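## Task

Place the seven-hole strip on top of the blue cube and set a bolt upright through the strip's end hole into the cube's hole. The strip, the cube and the bolts must not drop far or repeatedly. After release the strip may tilt and the bolt may lean, but the cube has to finish resting on the table with its hole facing up. Declare that you are done to finish.

## Robot and tools

Robot: two seven-joint Franka FR3 arms, left_arm and right_arm, each with a Robotiq 140 two-finger gripper and a wrist camera. The fingers can fold at a hinge. Grip parts with the outer quarter of the pads, near the fingertips; closer to the palm a narrow part may slip or a wide one get crushed, and a fingertip pushed against a surface folds easily, spoiling the next grip.

Frames: the scene frame has its origin at table-top height midway between the arms, +z up, +x out over the table, left_arm on the +y side. Bases: left_arm at (+0.051, +0.387, +0.033) m, right_arm at (+0.059, -0.437, +0.033) m, both nearly unrotated. Each arm's hand positions, quaternions (wxyz), targets and wrist-camera poses are in that arm's own base frame; fixed cameras and the table use the scene frame. The gripper's fingers point along its +z and close along its y. end_effector_position is the centre of the closed pads (66 mm long); fingertips extend about 33 mm past it at small gaps, only about 9 mm when fully open.

execute_actions(actions, cameras): actions is a list of actions; each action is a list of up to 15 rows, one per 1/30 s step; a short action repeats its last row to step 15. Every row has 20 numbers in [-1, 1]: for left_arm dx, dy, dz, rx, ry, rz, then left_gripper position, force_limit, speed, activate; then the same ten for right_arm/right_gripper. The six pose numbers are an offset, not a pose, measured from that arm's Hand target at the start of the action, along that arm's base axes; every row counts from that same start. 1.0 = 0.6 m or 180 degrees; rx, ry, rz form one rotation vector, turning about the Hand target position. Repeating an offset in a later action moves further. All six zero means no new request for that arm. Gripper position: +1 fully open (140 mm), about -0.8 pads touch, -1 closes until blocked. force_limit (-1 gentle, about 14 N, to +1, about 58 N) and speed (-1 about 30 mm/s, +1 about 250 mm/s) both start at +1; faster closes grip harder. Always resend the gripper numbers you want, since 0 is itself a command. activate stays 0; send 1 once only if fault reads 7 or 13 and nothing presses on the outer fingers. Per step the controller clips the commanded pose to 70 mm and 16 degrees from the measured one. Images return only with an empty list or when cameras names them.

move(target, speed, blend, stop_force, zero, blocking, cameras): target is one 20-number row as above, or a list of up to 15 rows; every row's offsets count from the Hand targets at the move's start, not from the previous row. Paths are straight and do not avoid obstacles. speed is in m/s, 0.002 to 2 (default 0.25), one value or one per target. blend in m rounds corners of a list (0 = stop at each). stop_force, 20 to 40 N, ends an arm's path once it feels that much push against its motion; aim a few cm past contact and go slowly; not reliable while the gripper turns; leave it out when backing off a contact. zero (default true) re-zeros the force reading first. blocking=false returns early while the move runs (not allowed with stop_force). The move line reports done, off_target, moving, held, fault, and limits such as paced or held.

wait(seconds): let the scene run, 0 to 3600 s. stop: brake a running move. zoom_image(camera, region=[x0, y0, x1, y1] pixels, at most 504 each way) on the latest image of cam_head_left, cam_head_right, cam_high, cam_low, cam_left_wrist or cam_right_wrist (all 672x504). clear_fault(arm) clears a reported torque or force fault. read_manual gives licence texts only. finished_scene(scene) ends the current scene, given its number, irreversibly.

Results: Hand target is the last commanded pose after clipping and the base for the next offsets; the gripper often settles short, so resend the shortfall. object_status: 0 moving, 1 blocked while opening, 2 blocked while closing (a grip), 3 reached position or pads met. position_measured is in counts: 3 open, about 75 = 100 mm, 139 = 60 mm, 200 = 20 mm, 230 pads meet. To grip harder, raise force_limit and change position slightly (-1 to -0.98); to soften, reopen and close slowly. Joint torques, external torques, flange force (gripper axes) and wrist depth grids (7x7 cells, distance ahead of camera) help detect contact; all are noisy. Printed poses may be off by a few cm.

Avoid: the contact force limit is 40 N per arm, held weight included; joint contact torque limits are 35, 35, 32, 30, 12, 12, 12 N m. Exceeding them, running a joint past its range or too fast causes a fault stop needing clear_fault. Do not bring the two grippers or wrists together, or close a gripper on the other arm. Hot motors (MOTOR HOT line) can lock an arm for 30 to 60 s. Do not drop parts, release moving parts, slam into the table or cubes, or let anything leave the table. Keep grips moderate, especially on parts still resting on something. Objects may get brief random nudges.

Each tool is called after "Call:" by a JSON object that holds its "op" and its "data", one argument or row to a line.

## Session

Call:
{"op": "execute_actions", "data": {
  "actions": []
}}

Scene clock: 0.00 s.
left_arm: end_effector_position=(+0.6613, -0.2764, +0.2932) position_measured=3 object_status=3 fault=0 end_effector_quat_wxyz=(+0.538, +0.751, -0.020, +0.382) | right_arm: end_effector_position=(+0.2261, -0.1114, +0.1040) position_measured=3 object_status=3 fault=0 end_effector_quat_wxyz=(-0.233, -0.165, +0.724, -0.628)
Joint positions: left_arm=[-0.176 0.153 0.063 -2.251 -2.05 2.12 -0.007] | right_arm=[0.044 0.462 0.546 -2.61 -0.911 1.411 2.604]
Joint velocities: within noise
Joint torques (N m): no reading
External joint torques (N m): no reading
Flange force (N): no reading
Wrist depth (mm): cam_left_wrist=[1616 - 1653 2741 - 2433 - / 1494 1900 2887 - 2967 - - / 463 617 2329 3437 5156 3050 2433 / 414 145 717 1051 3185 - 127 / - 145 602 880 3232 - 103 / 342 409 522 717 2887 - - / - 373 458 603 891 2578 -] | cam_right_wrist=[- 2033 2284 2194 2382 424 297 / 2130 - 2382 2033 526 357 259 / - 2216 2194 - 451 310 233 / - 144 - 539 385 284 124 / - 123 3632 488 332 248 107 / - 2954 2877 417 288 220 180 / - 3258 542 358 255 201 167]
Hand target: left_arm +0.6613, -0.2764, +0.2932; +0.538, +0.751, -0.020, +0.382 | right_arm +0.2261, -0.1114, +0.1040; -0.233, -0.165, +0.724, -0.628
Tool commands: left_gripper/position=+1.0 left_gripper/force_limit=+1.0 left_gripper/speed=+1.0 left_gripper/activate=+0.0 right_gripper/position=+1.0 right_gripper/force_limit=+1.0 right_gripper/speed=+1.0 right_gripper/activate=+0.0

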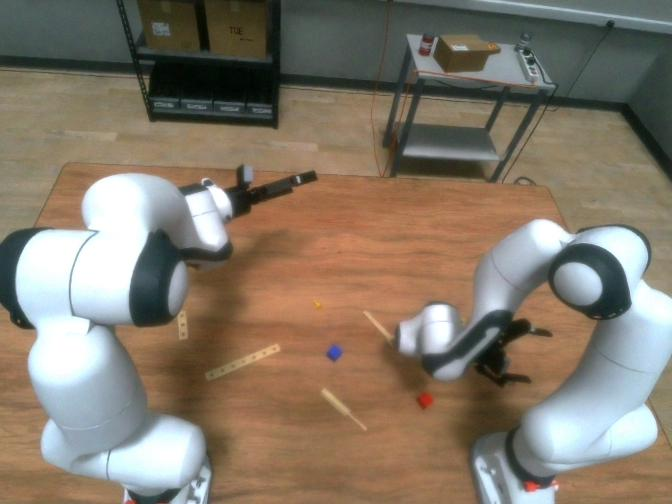

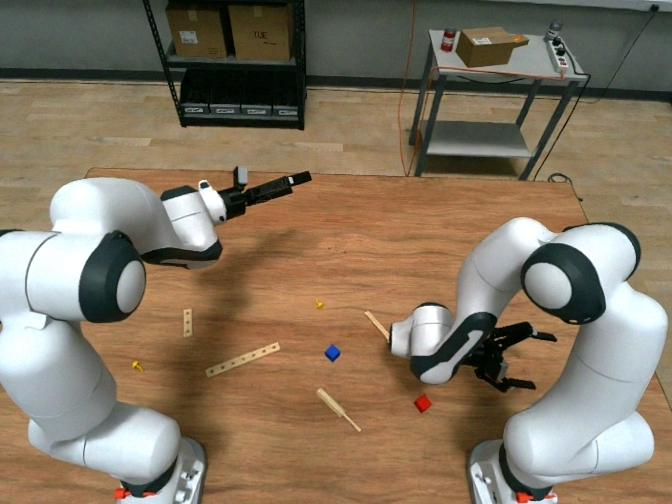

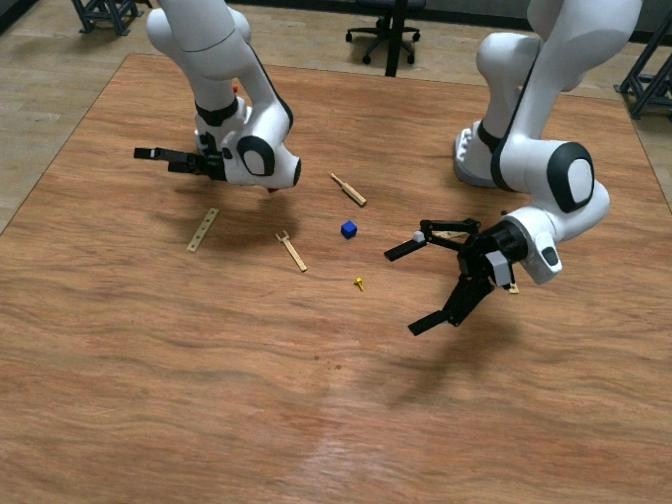

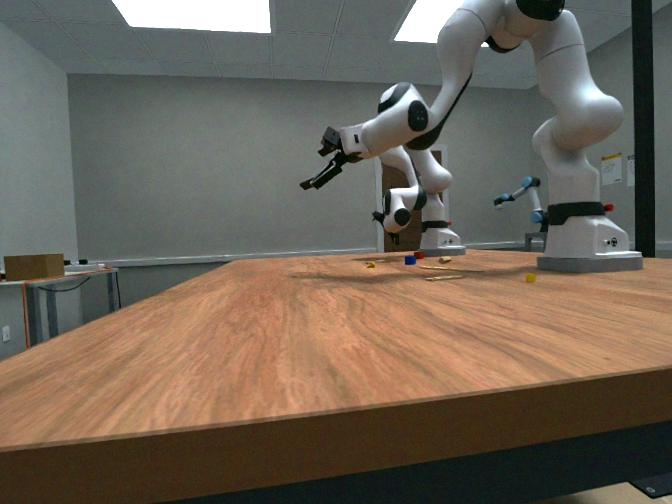

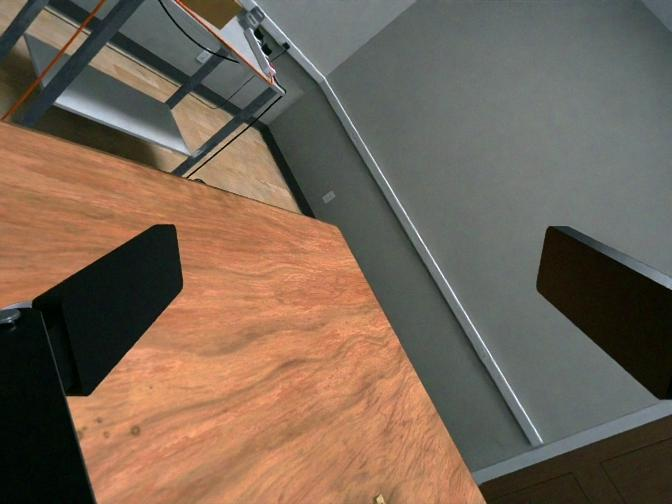

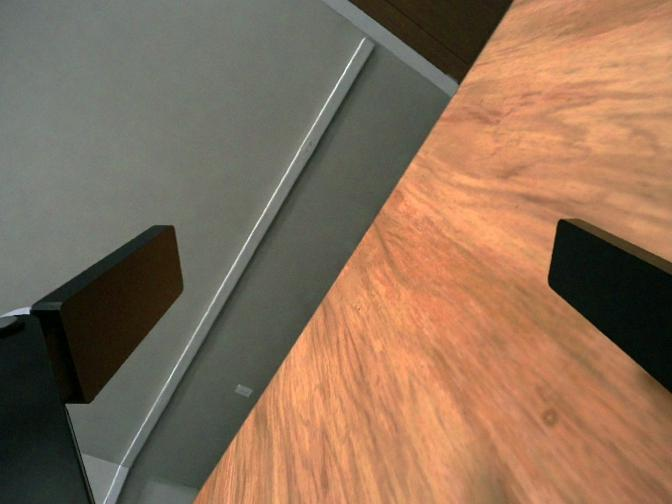

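Call:
{"op": "zoom_image", "data": {
  "camera": "cam_head_right",
  "region": [270, 270, 470, 440]
}}

Call:
{"op": "zoom_image", "data": {
  "camera": "cam_head_right",
  "region": [110, 290, 310, 440]
}}

Call:
{"op": "zoom_image", "data": {
  "camera": "cam_high",
  "region": [170, 150, 410, 330]
}}

Scaled by 2.520 from the camera's image (finer frame: 960x720).

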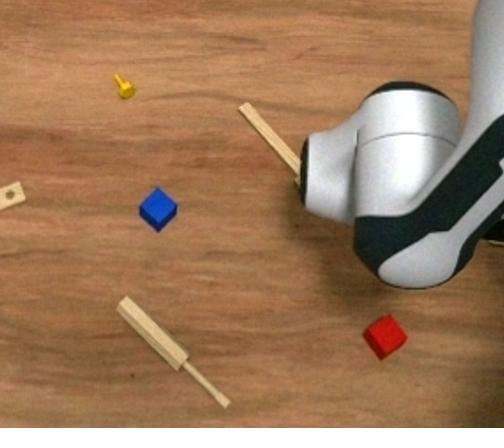

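Scaled by 2.520 from the camera's image (finer frame: 960x720).

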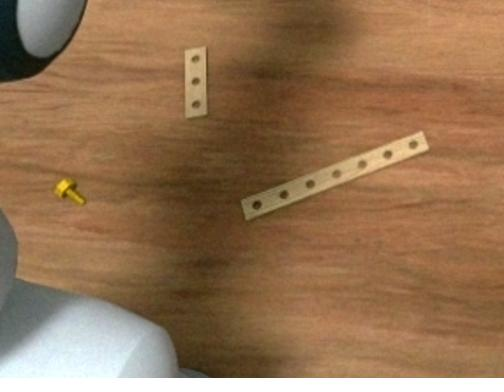

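Scaled by 2.100 from the camera's image (finer frame: 960x720).

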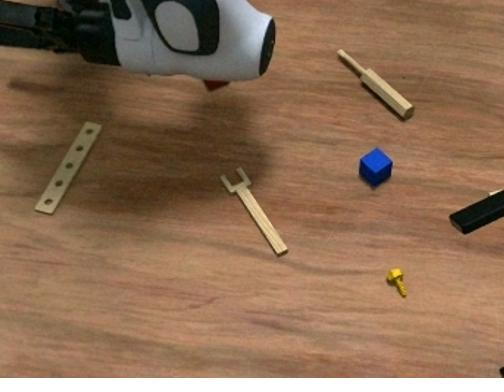

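Call:
{"op": "move", "data": {
  "target": [
    [-0.2,0.1,0.1,-0.01,0.2,0.2,1,-0.5,0,0,0,0.1,0.32,0.1,0.05,0.07,1,-0.5,0,0],
    [-0.635,0.215,0.0,-0.028,0.534,0.523,1,-0.5,0,0,0.127,0.66,0.32,0.444,0.204,0.288,1,-0.5,0,0]
  ],
  "blend": 0.05,
  "speed": 0.3,
  "cameras": ["all"]
}}

Scene clock: 44.90 s.
left_arm: end_effector_position=(+0.2812, -0.1476, +0.2925) position_measured=3 object_status=3 fault=0 end_effector_quat_wxyz=(+0.001, +0.538, +0.843, +0.001) | right_arm: end_effector_position=(+0.3015, +0.2835, +0.2957) position_measured=3 object_status=3 fault=0 end_effector_quat_wxyz=(+0.002, +0.706, -0.709, +0.000)
Joint positions: left_arm=[-1.606 -0.383 0.867 -2.13 -2.836 4.42 -1.301] | right_arm=[1.002 -0.463 -0.211 -2.332 -0.098 1.872 0.846]
Joint velocities: left_arm=[0.001 -0.003 -0.001 0.001 0.001 0.001 -0.006] | right_arm=[0.001 -0.001 0.002 -0.001 0.002 -0.001 -0.005]
Joint torques (N m): left_arm=[-0.76 -6.2 -7.15 19.16 -1.24 2.66 -0.17] | right_arm=[0.16 -15.34 1.73 25.11 0.68 2.95 -0.14]
External joint torques (N m): left_arm=[-0.71 -0.79 0.34 0.33 -0.42 0.01 -0.18] | right_arm=[0.2 0.45 -0.56 0.59 -0.04 0.48 -0.14]
Flange force (N): left_arm=[-1.2 0.8 -0.9] | right_arm=[-1.9 -3.2 0.1]
Wrist depth (mm): cam_left_wrist=[399 400 404 405 406 402 405 / 425 424 426 427 430 428 432 / 448 451 449 450 455 457 461 / 473 145 480 486 487 475 477 / - 146 511 518 519 523 104 / 551 554 554 557 561 561 560 / - 602 600 602 605 608 -] | cam_right_wrist=[420 419 416 414 415 407 408 / 451 443 445 440 437 435 433 / 480 474 468 466 464 462 463 / 504 145 501 499 491 482 123 / - 124 543 538 533 534 106 / - 586 582 575 567 575 570 / - 639 631 631 619 585 573]
Hand target: left_arm +0.2803, -0.1474, +0.2932; +0.000, +0.535, +0.845, +0.000 | right_arm +0.3023, +0.2846, +0.2960; +0.001, +0.707, -0.707, -0.001
Off the commanded pose: left_arm 0.001 m, 0 deg | right_arm 0.001 m, 0 deg.
joint sent to its limit (left arm) — joint 5 (forearm roll), lower limit. The joint targets still meet the commanded pose.
move: done
cam_left_wrist: T_world_to_cam=[[0.90664, 0.42191, 0.0023, -0.1833], [0.39738, -0.85575, 0.33132, -0.3309], [0.14176, -0.29947, -0.94351, 0.33641]] pos_world=[0.24999, -0.10509, 0.42746]
cam_right_wrist: T_world_to_cam=[[-0.99968, 0.02522, -0.00316, 0.30112], [0.02266, 0.94085, 0.33806, -0.36738], [0.0115, 0.33787, -0.94112, 0.31804]] pos_world=[0.30569, 0.2306, 0.42446]

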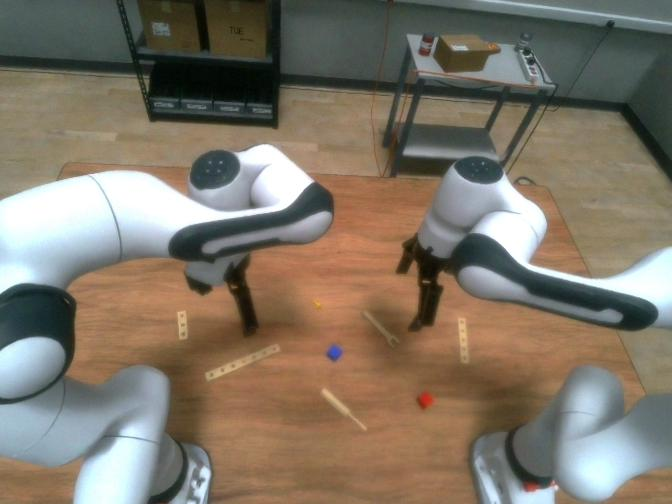

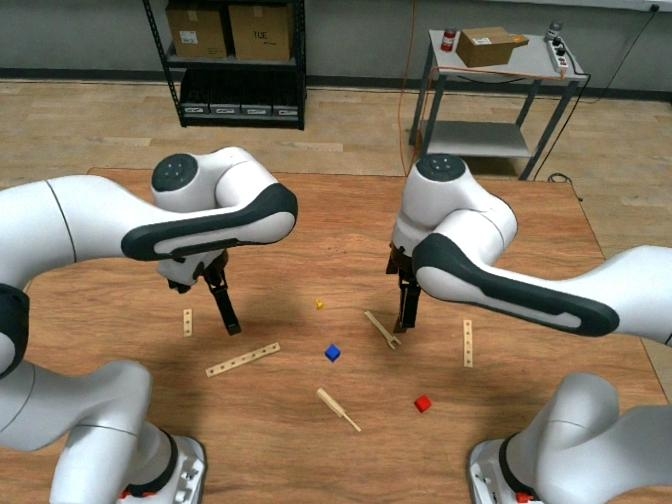

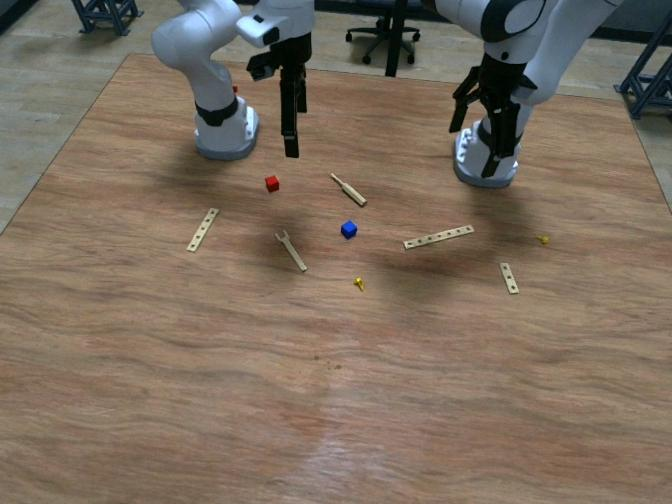

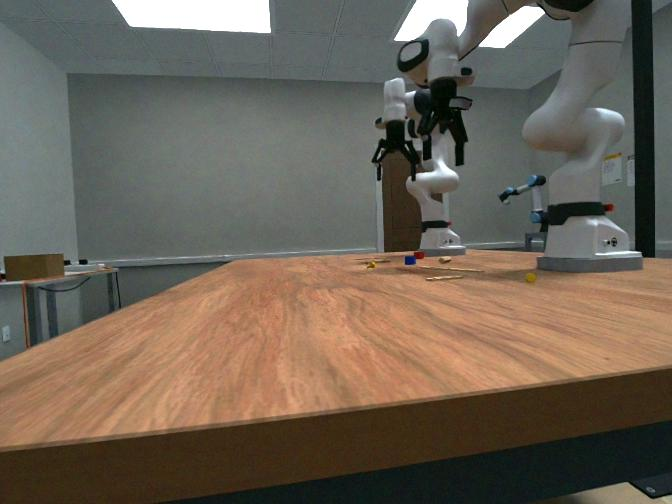

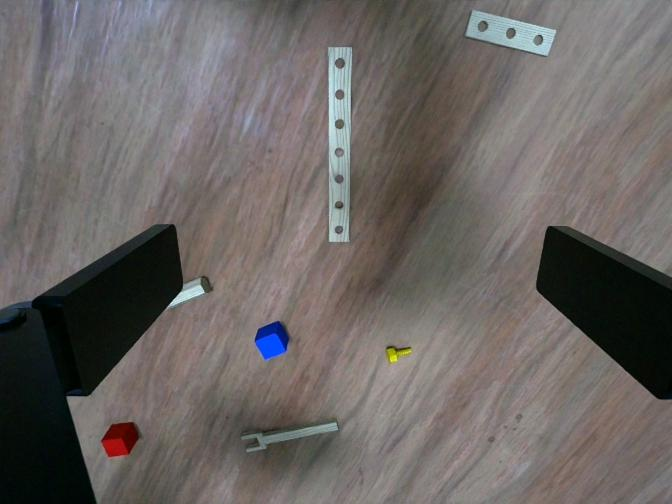

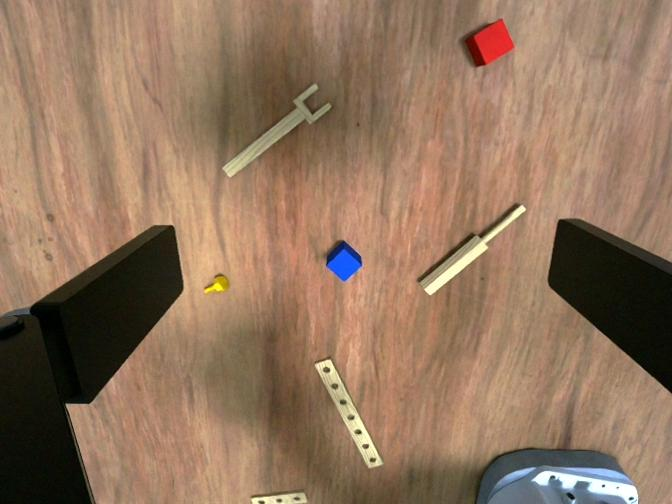

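Call:
{"op": "zoom_image", "data": {
  "camera": "cam_right_wrist",
  "region": [310, 225, 380, 295]
}}

Call:
{"op": "zoom_image", "data": {
  "camera": "cam_left_wrist",
  "region": [240, 300, 440, 400]
}}

Call:
{"op": "zoom_image", "data": {
  "camera": "cam_right_wrist",
  "region": [190, 255, 250, 315]
}}

Call:
{"op": "zoom_image", "data": {
  "camera": "cam_low",
  "region": [340, 230, 490, 290]
}}

Call:
{"op": "zoom_image", "data": {
  "camera": "cam_high",
  "region": [320, 200, 380, 260]
}}

Scaled by 7.200 from the camera's image (finer frame: 960x720).

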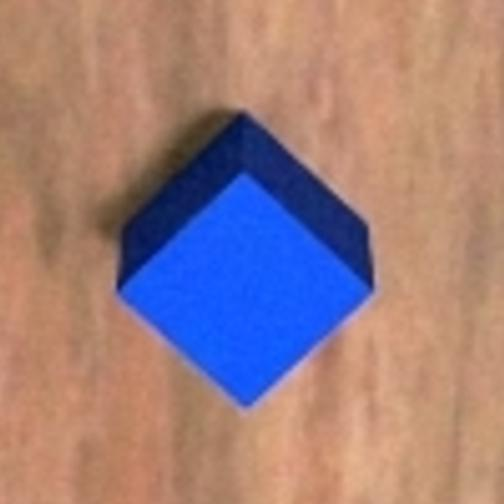

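Scaled by 2.520 from the camera's image (finer frame: 960x720).

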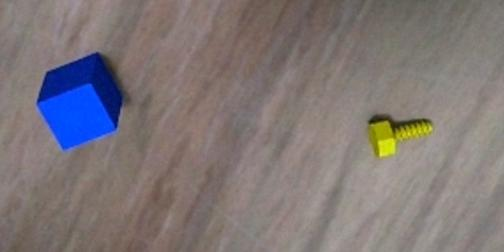

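Scaled by 8.400 from the camera's image (finer frame: 960x720).

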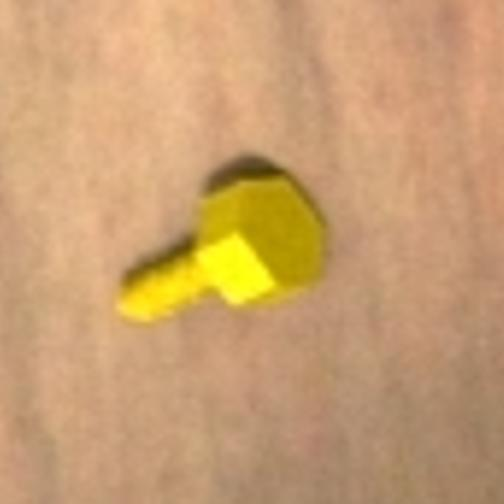

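Scaled by 3.360 from the camera's image (finer frame: 960x720).

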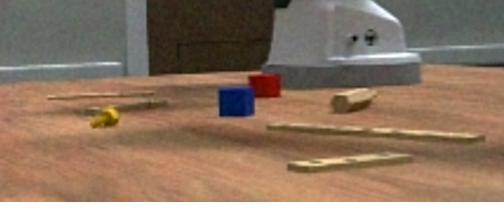

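Scaled by 8.400 from the camera's image (finer frame: 960x720).

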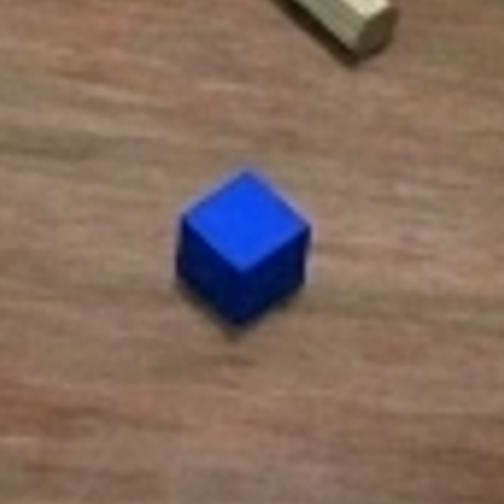

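Call:
{"op": "zoom_image", "data": {
  "camera": "cam_left_wrist",
  "region": [246, 315, 296, 365]
}}

Call:
{"op": "zoom_image", "data": {
  "camera": "cam_head_right",
  "region": [308, 328, 358, 378]
}}

Call:
{"op": "zoom_image", "data": {
  "camera": "cam_right_wrist",
  "region": [460, 10, 520, 70]
}}

Call:
{"op": "zoom_image", "data": {
  "camera": "cam_left_wrist",
  "region": [90, 410, 150, 470]
}}

Scaled by 10.080 from the camera's image (finer frame: 960x720).

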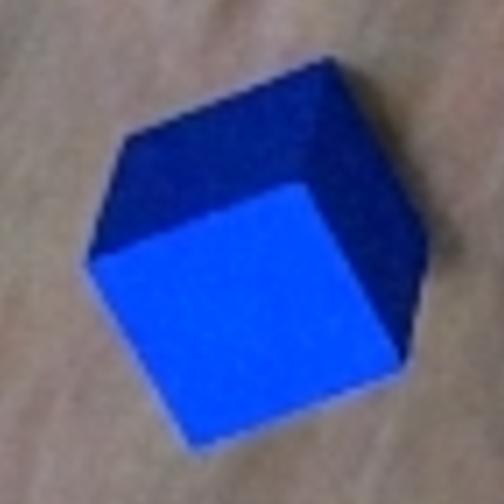

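Scaled by 10.080 from the camera's image (finer frame: 960x720).

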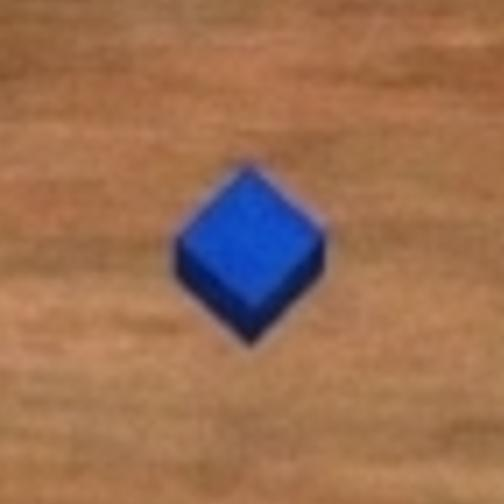

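Scaled by 8.400 from the camera's image (finer frame: 960x720).

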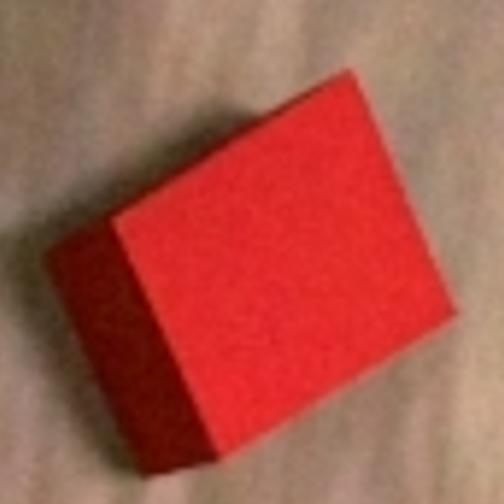

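Scaled by 8.400 from the camera's image (finer frame: 960x720).

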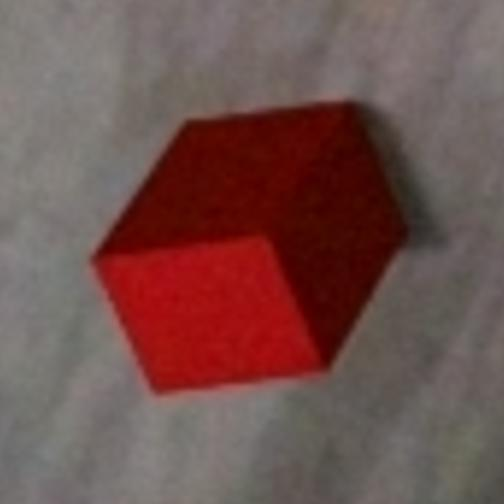

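Call:
{"op": "move", "data": {
  "target": [0,0,0,0,0,0,1,-0.5,0,0,-0.119,0.084,-0.36,0.2359,-0.1008,-0.2433,0.0,-0.5,0,0],
  "speed": 0.25,
  "cameras": ["cam_right_wrist","cam_head_right"]
}}

Scene clock: 98.33 s.
left_arm: end_effector_position=(+0.2811, -0.1476, +0.2925) position_measured=3 object_status=3 fault=0 end_effector_quat_wxyz=(+0.001, +0.537, +0.843, +0.001) | right_arm: end_effector_position=(+0.2311, +0.3355, +0.0788) position_measured=129 object_status=3 fault=0 end_effector_quat_wxyz=(+0.341, -0.339, +0.869, +0.118)
Joint positions: left_arm=[-1.606 -0.383 0.867 -2.13 -2.836 4.42 -1.303] | right_arm=[-0.066 0.899 1.384 -3.029 0.905 4.559 0.864]
Joint velocities: left_arm=[within noise] | right_arm=[0 0 0 0.001 0 0 -0.004]
Joint torques (N m): left_arm=[-0.77 -6.26 -7.09 19.18 -1.24 2.64 -0.15] | right_arm=[-0.72 -15.57 14.32 4.27 -2.13 3.63 -0.18]
External joint torques (N m): left_arm=[-0.71 -0.86 0.43 0.35 -0.42 -0.02 -0.15] | right_arm=[-0.67 0.45 0.59 0.41 -0.4 0.42 -0.16]
Flange force (N): left_arm=[-1.3 1.1 -0.8] | right_arm=[-3.8 -3.2 -2.1]
Wrist depth (mm): cam_left_wrist=[400 401 403 403 406 402 408 / 423 424 425 425 429 431 431 / 448 453 452 454 460 456 456 / 473 145 481 482 481 472 476 / - 145 507 519 523 521 104 / 365 541 552 561 558 562 567 / - 584 598 602 608 613 -] | cam_right_wrist=[197 197 195 194 191 188 175 / 242 240 237 235 231 220 224 / 311 305 301 279 277 288 281 / 430 416 133 402 346 342 376 / - 90 110 628 612 107 88 / - 75 67 1211 1076 - 61 / - - - - - - -]
Hand target: left_arm +0.2803, -0.1474, +0.2932; +0.000, +0.535, +0.845, +0.000 | right_arm +0.2309, +0.3350, +0.0800; +0.355, -0.345, +0.857, +0.143
Off the commanded pose: left_arm 0.001 m, 0 deg | right_arm 0.001 m, 4 deg.
joint sent to its limit (left arm) — joint 5 (forearm roll), lower limit. The joint targets still meet the commanded pose.
joint sent to its limit (right arm) — joint 4 (elbow), lower limit, where the elbow is as bent as it goes; joint 6 (wrist pitch), upper limit. The joint targets are off in orientation, not in position.
move: off_target (right_arm); limits=paced
cam_right_wrist: T_world_to_cam=[[-0.6544, 0.75596, -0.01664, -0.09509], [0.3425, 0.31596, 0.8848, -0.24876], [0.67413, 0.57332, -0.46568, -0.17246]] pos_world=[0.13924, 0.24936, 0.13821]
Images, in order (width x height): cam_head_right 672x504, cam_right_wrist 672x504.

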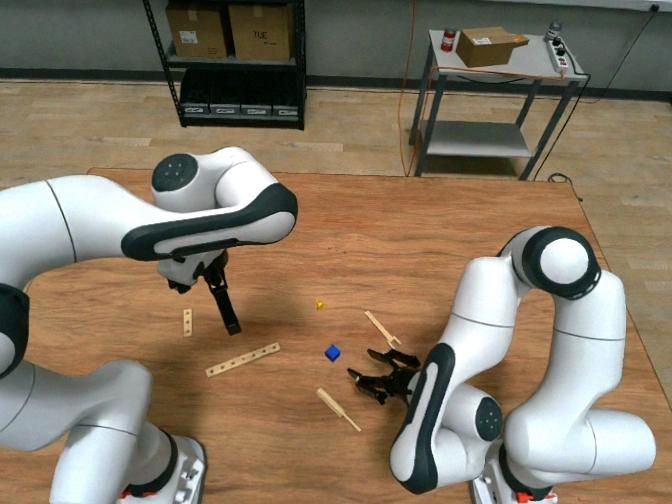

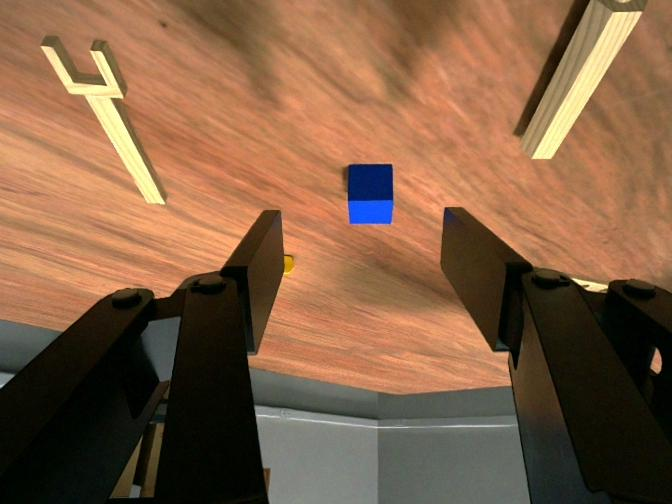

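Call:
{"op": "move", "data": {
  "target": [0,0,0,0,0,0,1,-0.5,0,0,0.037,0.0548,-0.0707,0,0,0,0.1,-0.5,0,0],
  "speed": 0.15,
  "cameras": ["cam_right_wrist","cam_low"]
}}

Scene clock: 127.17 s.
left_arm: end_effector_position=(+0.2811, -0.1476, +0.2925) position_measured=3 object_status=3 fault=0 end_effector_quat_wxyz=(+0.001, +0.537, +0.843, +0.001) | right_arm: end_effector_position=(+0.2519, +0.3672, +0.0363) position_measured=117 object_status=3 fault=0 end_effector_quat_wxyz=(+0.352, -0.348, +0.857, +0.142)
Joint positions: left_arm=[-1.606 -0.383 0.867 -2.13 -2.836 4.42 -1.303] | right_arm=[0.075 0.945 1.076 -2.93 0.618 4.559 0.902]
Joint velocities: left_arm=[within noise] | right_arm=[-0.001 0 0 0 0.001 0.001 0.007]
Joint torques (N m): left_arm=[-0.76 -6.17 -7.06 19.16 -1.25 2.65 -0.13] | right_arm=[0.11 -21.54 13.96 1.67 -2.16 3.62 0.34]
External joint torques (N m): left_arm=[-0.71 -0.77 0.44 0.34 -0.44 -0.01 -0.13] | right_arm=[0.14 -1.09 -0.17 0.89 -0.41 0.42 0.36]
Flange force (N): left_arm=[-1.6 1.3 -0.8] | right_arm=[0.7 0.2 1.8]
Wrist depth (mm): cam_left_wrist=[400 402 402 406 404 402 407 / 421 425 424 427 428 430 432 / 447 451 453 454 455 457 459 / 471 145 480 482 488 475 476 / - 145 507 517 517 522 103 / - 537 548 557 558 564 564 / - 418 602 605 605 608 -] | cam_right_wrist=[148 148 148 147 147 145 135 / 182 181 181 180 179 176 161 / 235 235 233 219 230 230 227 / 334 305 130 325 298 275 316 / - 91 128 536 543 108 88 / - 64 912 1179 1119 - 61 / - - - 2408 3632 - -]
Hand target: left_arm +0.2803, -0.1474, +0.2932; +0.000, +0.535, +0.845, +0.000 | right_arm +0.2531, +0.3679, +0.0376; +0.355, -0.345, +0.857, +0.143
Off the commanded pose: left_arm 0.001 m, 0 deg | right_arm 0.002 m, 0 deg.
joint sent to its limit (left arm) — joint 5 (forearm roll), lower limit. The joint targets still meet the commanded pose.
joint sent to its limit (right arm) — joint 6 (wrist pitch), upper limit. The joint targets still meet the commanded pose.
move: done
cam_right_wrist: T_world_to_cam=[[-0.68211, 0.73119, 0.0089, -0.09101], [0.31964, 0.2872, 0.90297, -0.2127], [0.65769, 0.61877, -0.42962, -0.23822]] pos_world=[0.16259, 0.27503, 0.09052]
Images, in order (width x height): cam_low 672x504, cam_right_wrist 672x504.

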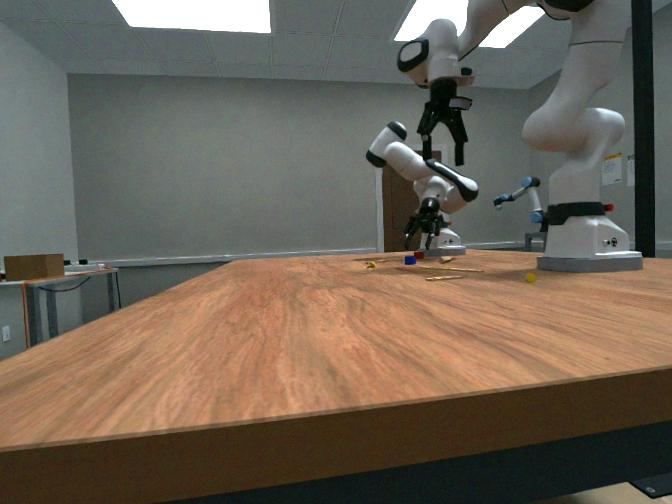

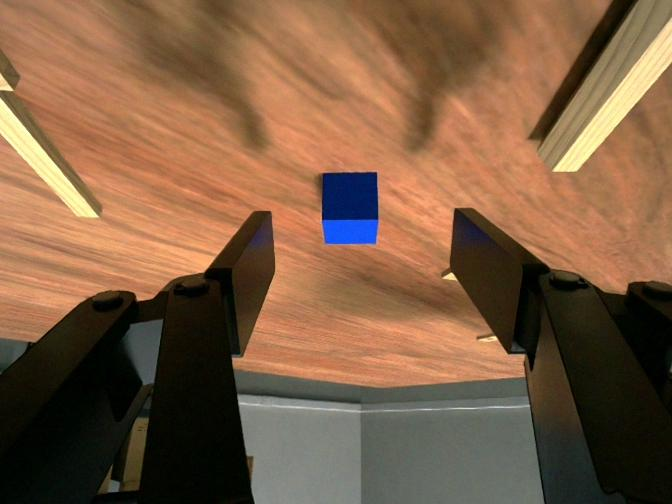

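Call:
{"op": "move", "data": {
  "target": [0,0,0,0,0,0,1,-0.5,0,0,0.0343,0.0357,-0.058,0,0,0,0.1,-0.5,0,0],
  "speed": 0.08,
  "cameras": ["cam_right_wrist"]
}}

Scene clock: 138.63 s.
left_arm: end_effector_position=(+0.2811, -0.1476, +0.2925) position_measured=3 object_status=3 fault=0 end_effector_quat_wxyz=(+0.001, +0.537, +0.843, +0.001) | right_arm: end_effector_position=(+0.2745, +0.3882, +0.0037) position_measured=117 object_status=3 fault=0 end_effector_quat_wxyz=(+0.355, -0.342, +0.858, +0.143)
Joint positions: left_arm=[-1.606 -0.383 0.867 -2.13 -2.836 4.42 -1.303] | right_arm=[0.143 1.012 0.946 -2.809 0.525 4.538 0.89]
Joint velocities: left_arm=[within noise] | right_arm=[0.002 -0.001 -0.001 0.002 -0.002 -0.004 0]
Joint torques (N m): left_arm=[-0.75 -6.25 -7.08 19.14 -1.24 2.64 -0.15] | right_arm=[0.82 -23.95 14.82 1.06 -2.17 3.11 -0.19]
External joint torques (N m): left_arm=[-0.74 -0.83 0.38 0.29 -0.43 -0.01 -0.15] | right_arm=[0.87 -0.34 -0.26 0.95 -0.37 -0.07 -0.17]
Flange force (N): left_arm=[-1.2 0.9 -0.7] | right_arm=[1.4 2.4 4.3]
Wrist depth (mm): cam_left_wrist=[401 403 403 405 403 403 406 / 424 425 425 427 429 430 431 / 447 449 450 453 456 460 458 / 472 145 483 483 488 474 475 / - 145 508 518 521 523 103 / - 421 543 557 561 564 565 / - 403 600 607 608 610 -] | cam_right_wrist=[- 116 112 111 111 110 110 / 138 137 137 137 136 136 129 / 178 177 178 176 176 175 173 / 254 232 144 189 228 212 245 / - 90 128 422 417 108 88 / - 64 708 886 951 - 61 / - - - - - - -]
Hand target: left_arm +0.2803, -0.1474, +0.2932; +0.000, +0.535, +0.845, +0.000 | right_arm +0.2737, +0.3893, +0.0028; +0.355, -0.345, +0.857, +0.143
Off the commanded pose: left_arm 0.001 m, 0 deg | right_arm 0.002 m, 0 deg.
joint sent to its limit (left arm) — joint 5 (forearm roll), lower limit. The joint targets still meet the commanded pose.
move: done
cam_right_wrist: T_world_to_cam=[[-0.67424, 0.73841, 0.01225, -0.09567], [0.3201, 0.27726, 0.90591, -0.19276], [0.66553, 0.61472, -0.4233, -0.28076]] pos_world=[0.18405, 0.29668, 0.05695]

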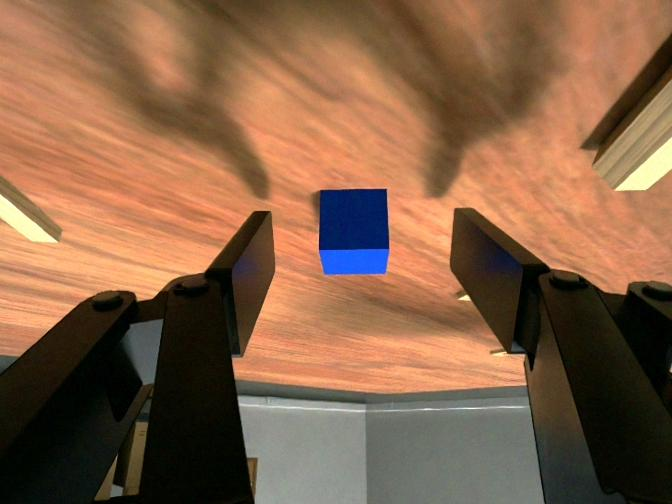

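Call:
{"op": "move", "data": {
  "target": [
    [0,0,0,0,0,0,1,-0.5,0,0,-0.001,0,-0.0035,0,0,0,0.1,-0.5,0,0],
    [0,0,0,0,0,0,1,-0.5,0,0,-0.001,0,-0.0035,0,0,0,-1,-0.6,-1,0]
  ],
  "speed": 0.05,
  "cameras": ["cam_right_wrist"]
}}

Scene clock: 154.37 s.
left_arm: end_effector_position=(+0.2811, -0.1476, +0.2925) position_measured=3 object_status=3 fault=0 end_effector_quat_wxyz=(+0.001, +0.537, +0.843, +0.001) | right_arm: end_effector_position=(+0.2732, +0.3886, +0.0008) position_measured=187 object_status=0 fault=0 end_effector_quat_wxyz=(+0.354, -0.344, +0.858, +0.143)
Joint positions: left_arm=[-1.606 -0.383 0.867 -2.13 -2.836 4.42 -1.303] | right_arm=[0.15 1.017 0.937 -2.806 0.52 4.538 0.89]
Joint torques (N m): left_arm=[-0.8 -6.19 -7.08 19.13 -1.26 2.63 -0.14] | right_arm=[0.11 -23.71 14.99 0.93 -2.17 3.25 -0.02]
External joint torques (N m): left_arm=[-0.71 -0.82 0.45 0.33 -0.44 -0.03 -0.14] | right_arm=[0.16 0.03 -0.07 0.95 -0.38 0.06 0]
Flange force (N): left_arm=[-1.5 1.3 -0.7] | right_arm=[1.3 1.1 3.5]
Wrist depth (mm): cam_left_wrist=[402 402 403 404 405 401 408 / 425 424 425 425 426 428 431 / 449 451 451 452 457 457 458 / 473 145 479 484 486 474 478 / - 145 508 517 522 521 104 / - 428 547 558 561 561 562 / - 411 603 605 603 608 -] | cam_right_wrist=[- 109 108 108 108 108 107 / 134 134 133 132 132 132 125 / 173 173 172 171 170 170 152 / 246 244 224 175 151 222 237 / 371 81 87 357 84 89 312 / - 68 - 908 - 59 - / - - - - - - 65]
Hand target: left_arm +0.2803, -0.1474, +0.2932; +0.000, +0.535, +0.845, +0.000 | right_arm +0.2731, +0.3893, +0.0007; +0.355, -0.345, +0.857, +0.143
Off the commanded pose: left_arm 0.001 m, 0 deg | right_arm 0.001 m, 0 deg.
joint sent to its limit (left arm) — joint 5 (forearm roll), lower limit. The joint targets still meet the commanded pose.
move: done
cam_right_wrist: T_world_to_cam=[[-0.67773, 0.73523, 0.01116, -0.09462], [0.31979, 0.28104, 0.90485, -0.19117], [0.66213, 0.61681, -0.42559, -0.28124]] pos_world=[0.18322, 0.29676, 0.05434]

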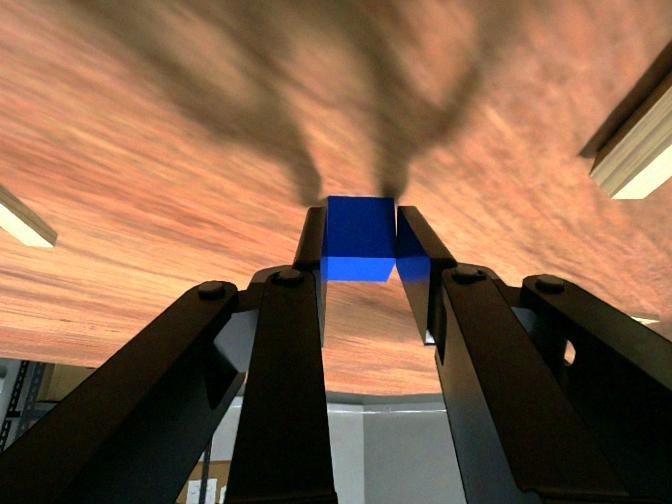

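Call:
{"op": "move", "data": {
  "target": [
    [0,0,0,0,0,0,1,-0.5,0,0,0,0,0.12,0,0,0,-1,-0.6,-1,0],
    [0,0,0,0,0,0,1,-0.5,0,0,0.0527,0.0507,0.15,-0.3457,0.3613,0,-1,-0.6,-1,0]
  ],
  "speed": 0.15,
  "blend": 0.02,
  "cameras": ["cam_right_wrist","cam_head_right","cam_left_wrist"]
}}

Scene clock: 170.23 s.
left_arm: end_effector_position=(+0.2811, -0.1476, +0.2925) position_measured=3 object_status=3 fault=0 end_effector_quat_wxyz=(+0.001, +0.537, +0.843, +0.001) | right_arm: end_effector_position=(+0.3050, +0.4192, +0.0899) position_measured=187 object_status=2 fault=0 end_effector_quat_wxyz=(-0.140, -0.348, +0.927, -0.016)
Joint positions: left_arm=[-1.606 -0.383 0.867 -2.13 -2.836 4.42 -1.303] | right_arm=[0.601 0.978 0.553 -1.096 2.826 4.56 -1.207]
Joint velocities: left_arm=[within noise] | right_arm=[0 -0.001 0.001 0 -0.001 0 -0.005]
Joint torques (N m): left_arm=[-0.76 -6.31 -7.16 19.14 -1.24 2.64 -0.18] | right_arm=[-0.71 -49.27 9.05 17.54 -0.06 3.53 -0.16]
External joint torques (N m): left_arm=[-0.71 -0.85 0.35 0.27 -0.42 -0.02 -0.18] | right_arm=[-0.56 0.78 0.11 0.57 0.24 0.39 -0.18]
Flange force (N): left_arm=[-0.9 0.6 -0.7] | right_arm=[-8.7 0.4 -2.7]
Wrist depth (mm): cam_left_wrist=[399 400 403 403 406 403 408 / 420 425 425 428 428 431 431 / 449 450 451 454 456 458 461 / 472 146 480 484 487 476 475 / - 145 516 519 521 523 103 / 552 551 437 555 560 558 567 / - 598 279 607 603 610 -] | cam_right_wrist=[252 256 259 263 265 271 273 / 256 259 263 267 269 275 278 / 257 263 267 269 274 279 283 / 261 266 269 175 151 282 287 / 268 87 87 278 84 89 292 / - 68 - 283 - 59 - / - - - 287 - - 65]
Hand target: left_arm +0.2803, -0.1474, +0.2932; +0.000, +0.535, +0.845, +0.000 | right_arm +0.3047, +0.4197, +0.0907; -0.258, -0.349, +0.897, -0.085
Off the commanded pose: left_arm 0.001 m, 0 deg | right_arm 0.001 m, 30 deg; orientation clipped.
joint sent to its limit (left arm) — joint 5 (forearm roll), lower limit. The joint targets still meet the commanded pose.
joint sent to its limit (right arm) — joint 5 (forearm roll), upper limit; joint 6 (wrist pitch), upper limit. The joint targets are off in orientation, not in position.
move: off_target (right_arm); limits=paced
cam_left_wrist: T_world_to_cam=[[0.90581, 0.42369, 0.00222, -0.18274], [0.3991, -0.85498, 0.33127, -0.33127], [0.14226, -0.29918, -0.94353, 0.33631]] pos_world=[0.2499, -0.10519, 0.42746]
cam_right_wrist: T_world_to_cam=[[-0.63657, 0.76915, 0.0565, -0.12741], [0.77099, 0.63287, 0.07101, -0.50071], [0.01886, 0.08876, -0.99587, 0.18555]] pos_world=[0.30144, 0.39842, 0.22754]
Images, in order (width x height): cam_head_right 672x504, cam_left_wrist 672x504, cam_right_wrist 672x504.

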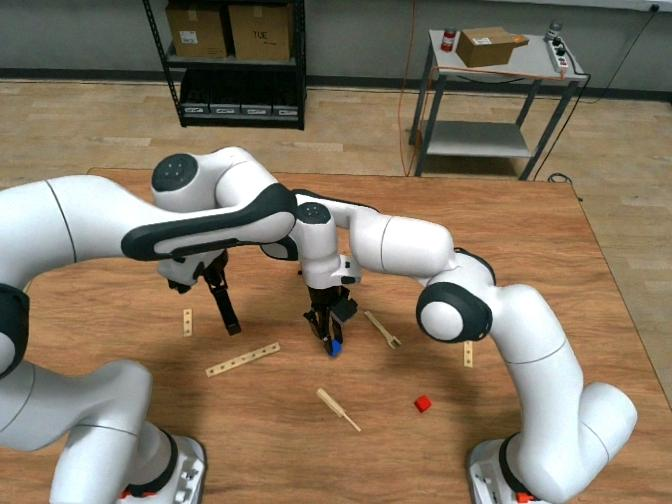

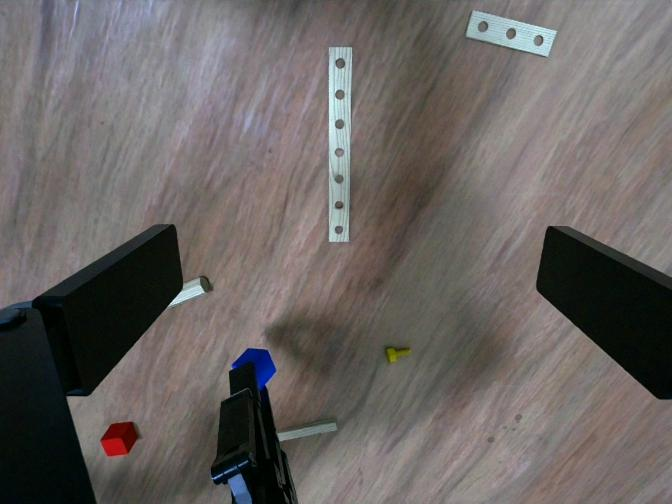

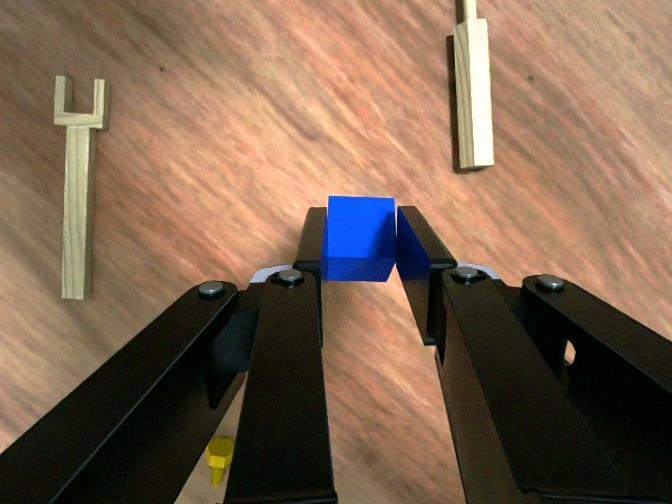

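Call:
{"op": "move", "data": {
  "target": [0,0,0,0,0,0,1,-0.5,0,0,-0.0527,-0.0507,0.1,0.2969,-0.3102,0,-1,-0.6,-1,0],
  "speed": 0.2
}}

Scene clock: 190.43 s.
left_arm: end_effector_position=(+0.2811, -0.1476, +0.2925) position_measured=3 object_status=3 fault=0 end_effector_quat_wxyz=(+0.001, +0.537, +0.843, +0.001) | right_arm: end_effector_position=(+0.2729, +0.3890, +0.1505) position_measured=187 object_status=2 fault=0 end_effector_quat_wxyz=(+0.353, -0.349, +0.853, +0.162)
Joint positions: left_arm=[-1.606 -0.383 0.867 -2.13 -2.836 4.42 -1.303] | right_arm=[0.257 -0.418 0.932 -2.688 2.826 3.107 -0.752]
Joint velocities: left_arm=[within noise] | right_arm=[0 0.001 -0.001 -0.001 0 0 0.006]
Joint torques (N m): left_arm=[-0.75 -6.17 -7.16 19.2 -1.26 2.63 -0.14] | right_arm=[-0.65 -8 -7.16 17.38 -1.6 0.37 0.4]
External joint torques (N m): left_arm=[-0.69 -0.79 0.35 0.37 -0.45 -0.03 -0.14] | right_arm=[-0.61 -1.01 -0.41 -0.08 0.07 -0.16 0.42]
Flange force (N): left_arm=[-1.4 1.0 -0.9] | right_arm=[0.0 0.0 0.0]
Wrist depth (mm): cam_left_wrist=[401 401 403 403 404 402 409 / 421 424 425 427 430 430 429 / 450 452 452 453 456 456 459 / 472 145 481 483 486 475 477 / - 145 516 517 519 521 103 / 551 554 547 555 561 561 562 / - 331 603 602 605 600 -] | cam_right_wrist=[265 266 267 270 268 270 269 / 325 325 327 328 330 332 333 / 418 417 420 403 422 418 431 / 578 591 543 173 151 558 604 / 1894 81 86 780 84 89 - / - 67 - - - 59 - / - - - - - - 65]
Hand target: left_arm +0.2803, -0.1474, +0.2932; +0.000, +0.535, +0.845, +0.000 | right_arm +0.2731, +0.3893, +0.1507; +0.354, -0.346, +0.854, +0.164
Off the commanded pose: left_arm 0.001 m, 0 deg | right_arm 0.000 m, 0 deg.
joint sent to its limit (left arm) — joint 5 (forearm roll), lower limit. The joint targets still meet the commanded pose.
joint sent to its limit (right arm) — joint 5 (forearm roll), upper limit. The joint targets still meet the commanded pose.
move: done

Call:
{"op": "move", "data": {
  "target": [0,0,0,0,0,0,1,-0.5,0,0,0,0,0,-0.3406,-0.3259,0.4714,-1,-0.6,-1,0],
  "speed": 0.5
}}

Call:
{"op": "move", "data": {
  "target": [0,0,0,0,0,0,1,-0.5,0,0,0,0,0,-0.3406,-0.3259,0.4714,-1,-0.6,-1,0],
  "speed": 0.5
}}

Scene clock: 222.10 s.
left_arm: end_effector_position=(+0.2811, -0.1476, +0.2925) position_measured=3 object_status=3 fault=0 end_effector_quat_wxyz=(+0.001, +0.537, +0.843, +0.001) | right_arm: end_effector_position=(+0.2728, +0.3901, +0.1514) position_measured=187 object_status=2 fault=0 end_effector_quat_wxyz=(-0.286, +0.921, -0.140, +0.225)
Joint positions: left_arm=[-1.606 -0.383 0.867 -2.13 -2.836 4.42 -1.303] | right_arm=[0.041 -0.904 1.401 -2.847 1.932 2.779 -1.492]
Joint velocities: left_arm=[within noise] | right_arm=[0 -0.001 0 0 -0.002 -0.001 -0.004]
Joint torques (N m): left_arm=[-0.79 -6.18 -7.11 19.17 -1.26 2.64 -0.17] | right_arm=[-0.58 5.49 -16.84 10.55 -0.11 2.92 -0.07]
External joint torques (N m): left_arm=[-0.82 -0.7 0.32 0.31 -0.45 -0.03 -0.17] | right_arm=[-0.57 -1.2 -0.91 -0.4 0.24 -0.02 -0.02]
Flange force (N): left_arm=[-1.7 0.9 -0.7] | right_arm=[3.3 2.0 0.2]
Wrist depth (mm): cam_left_wrist=[400 401 403 403 403 402 408 / 422 424 425 428 428 431 431 / 448 450 449 454 455 454 460 / 473 145 480 487 488 473 477 / - 145 517 517 519 522 104 / 548 552 544 558 558 560 562 / - 577 595 602 607 612 -] | cam_right_wrist=[862 654 502 409 346 297 261 / 852 635 491 401 338 293 259 / 783 617 481 388 331 290 254 / 783 594 483 175 151 283 252 / 797 81 87 357 84 89 242 / - 67 - 361 - 59 - / - - - 354 - - 65]
Hand target: left_arm +0.2803, -0.1474, +0.2932; +0.000, +0.535, +0.845, +0.000 | right_arm +0.2731, +0.3893, +0.1507; -0.285, +0.921, -0.138, +0.225
Off the commanded pose: left_arm 0.001 m, 0 deg | right_arm 0.001 m, 0 deg.
joint sent to its limit (left arm) — joint 5 (forearm roll), lower limit. The joint targets still meet the commanded pose.
move: done

Scene clock: 225.90 s.
left_arm: end_effector_position=(+0.2811, -0.1476, +0.2925) position_measured=3 object_status=3 fault=0 end_effector_quat_wxyz=(+0.001, +0.537, +0.843, +0.001) | right_arm: end_effector_position=(+0.2723, +0.3894, +0.1501) position_measured=187 object_status=2 fault=0 end_effector_quat_wxyz=(+0.095, +0.606, +0.683, +0.395)
Joint positions: left_arm=[-1.606 -0.383 0.867 -2.13 -2.836 4.42 -1.303] | right_arm=[0.135 -1.768 1.738 -2.929 2.02 2.219 -2.978]
Joint velocities: left_arm=[within noise] | right_arm=[0.001 0 0 -0.001 0 0 -0.006]
Joint torques (N m): left_arm=[-0.75 -6.16 -7.17 19.11 -1.23 2.64 -0.15] | right_arm=[-0.23 9.06 -20.36 -6.47 1 3.54 -0.01]
External joint torques (N m): left_arm=[-0.72 -0.73 0.32 0.26 -0.42 -0.01 -0.15] | right_arm=[-0.26 -1.73 -1.22 -0.29 -0.03 0.02 -0.09]
Flange force (N): left_arm=[-1.2 0.7 -0.6] | right_arm=[3.3 6.5 -1.3]
Wrist depth (mm): cam_left_wrist=[400 400 404 405 404 401 409 / 421 425 426 426 429 430 432 / 448 450 451 453 457 458 458 / 472 145 479 481 484 475 476 / - 146 519 516 519 524 104 / 552 550 548 558 562 564 565 / - 341 592 605 602 610 -] | cam_right_wrist=[253 284 331 415 546 767 - / 250 277 331 404 525 739 1961 / 245 275 326 388 504 708 1846 / 242 269 304 175 151 652 2071 / 236 87 87 377 84 89 2238 / - 68 - 386 - 59 - / - - - 377 - - 65]
Hand target: left_arm +0.2803, -0.1474, +0.2932; +0.000, +0.535, +0.845, +0.000 | right_arm +0.2731, +0.3893, +0.1507; +0.069, +0.576, +0.716, +0.389
Off the commanded pose: left_arm 0.001 m, 0 deg | right_arm 0.001 m, 6 deg.
joint sent to its limit (left arm) — joint 5 (forearm roll), lower limit. The joint targets still meet the commanded pose.
joint sent to its limit (right arm) — joint 2 (shoulder), lower limit; joint 7 (wrist roll), lower limit. The joint targets are off in orientation, not in position.
move: off_target (right_arm); limits=paced

Call:
{"op": "move", "data": {
  "target": [0,0,0,0,0,0,1,-0.5,0,0,0.1,-0.05,0.2,-0.153,0.22,0,-1,-0.6,-1,0],
  "speed": 0.4
}}

Scene clock: 233.87 s.
left_arm: end_effector_position=(+0.2811, -0.1476, +0.2925) position_measured=3 object_status=3 fault=0 end_effector_quat_wxyz=(+0.001, +0.537, +0.843, +0.001) | right_arm: end_effector_position=(+0.3348, +0.3587, +0.2709) position_measured=187 object_status=2 fault=0 end_effector_quat_wxyz=(-0.043, +0.644, +0.764, -0.003)
Joint positions: left_arm=[-1.606 -0.383 0.867 -2.13 -2.836 4.42 -1.303] | right_arm=[-0.58 -0.574 1.142 -2.117 0.607 1.768 -2.98]
Joint velocities: left_arm=[within noise] | right_arm=[-0.001 -0.001 0 -0.001 -0.004 -0.002 0]
Joint torques (N m): left_arm=[-0.79 -6.18 -7.08 19.16 -1.26 2.63 -0.17] | right_arm=[0.09 5.49 -17.01 21.89 0.68 2.38 -0.14]
External joint torques (N m): left_arm=[-0.69 -0.78 0.49 0.28 -0.44 -0.03 -0.17] | right_arm=[0.14 0.67 -1.15 0.39 -0.38 -0.01 -0.13]
Flange force (N): left_arm=[-1.5 1.2 -0.6] | right_arm=[-2.0 -1.0 -2.7]
Wrist depth (mm): cam_left_wrist=[401 402 402 402 406 402 407 / 423 424 428 426 427 431 431 / 451 451 452 454 456 457 459 / 471 145 481 482 487 475 477 / - 146 517 519 521 519 104 / 550 551 554 557 558 562 564 / - 598 600 603 607 608 -] | cam_right_wrist=[405 401 396 396 389 385 385 / 424 419 420 417 409 404 401 / 449 443 437 433 430 423 422 / 476 465 462 175 151 445 445 / 496 81 87 476 84 89 457 / - 68 - 516 - 59 - / - - - 548 - - 65]
Hand target: left_arm +0.2803, -0.1474, +0.2932; +0.000, +0.535, +0.845, +0.000 | right_arm +0.3331, +0.3593, +0.2707; -0.043, +0.640, +0.767, -0.005
Off the commanded pose: left_arm 0.001 m, 0 deg | right_arm 0.002 m, 1 deg.
joint sent to its limit (left arm) — joint 5 (forearm roll), lower limit. The joint targets still meet the commanded pose.
joint sent to its limit (right arm) — joint 7 (wrist roll), lower limit. The joint targets still meet the commanded pose.
move: done; limits=paced


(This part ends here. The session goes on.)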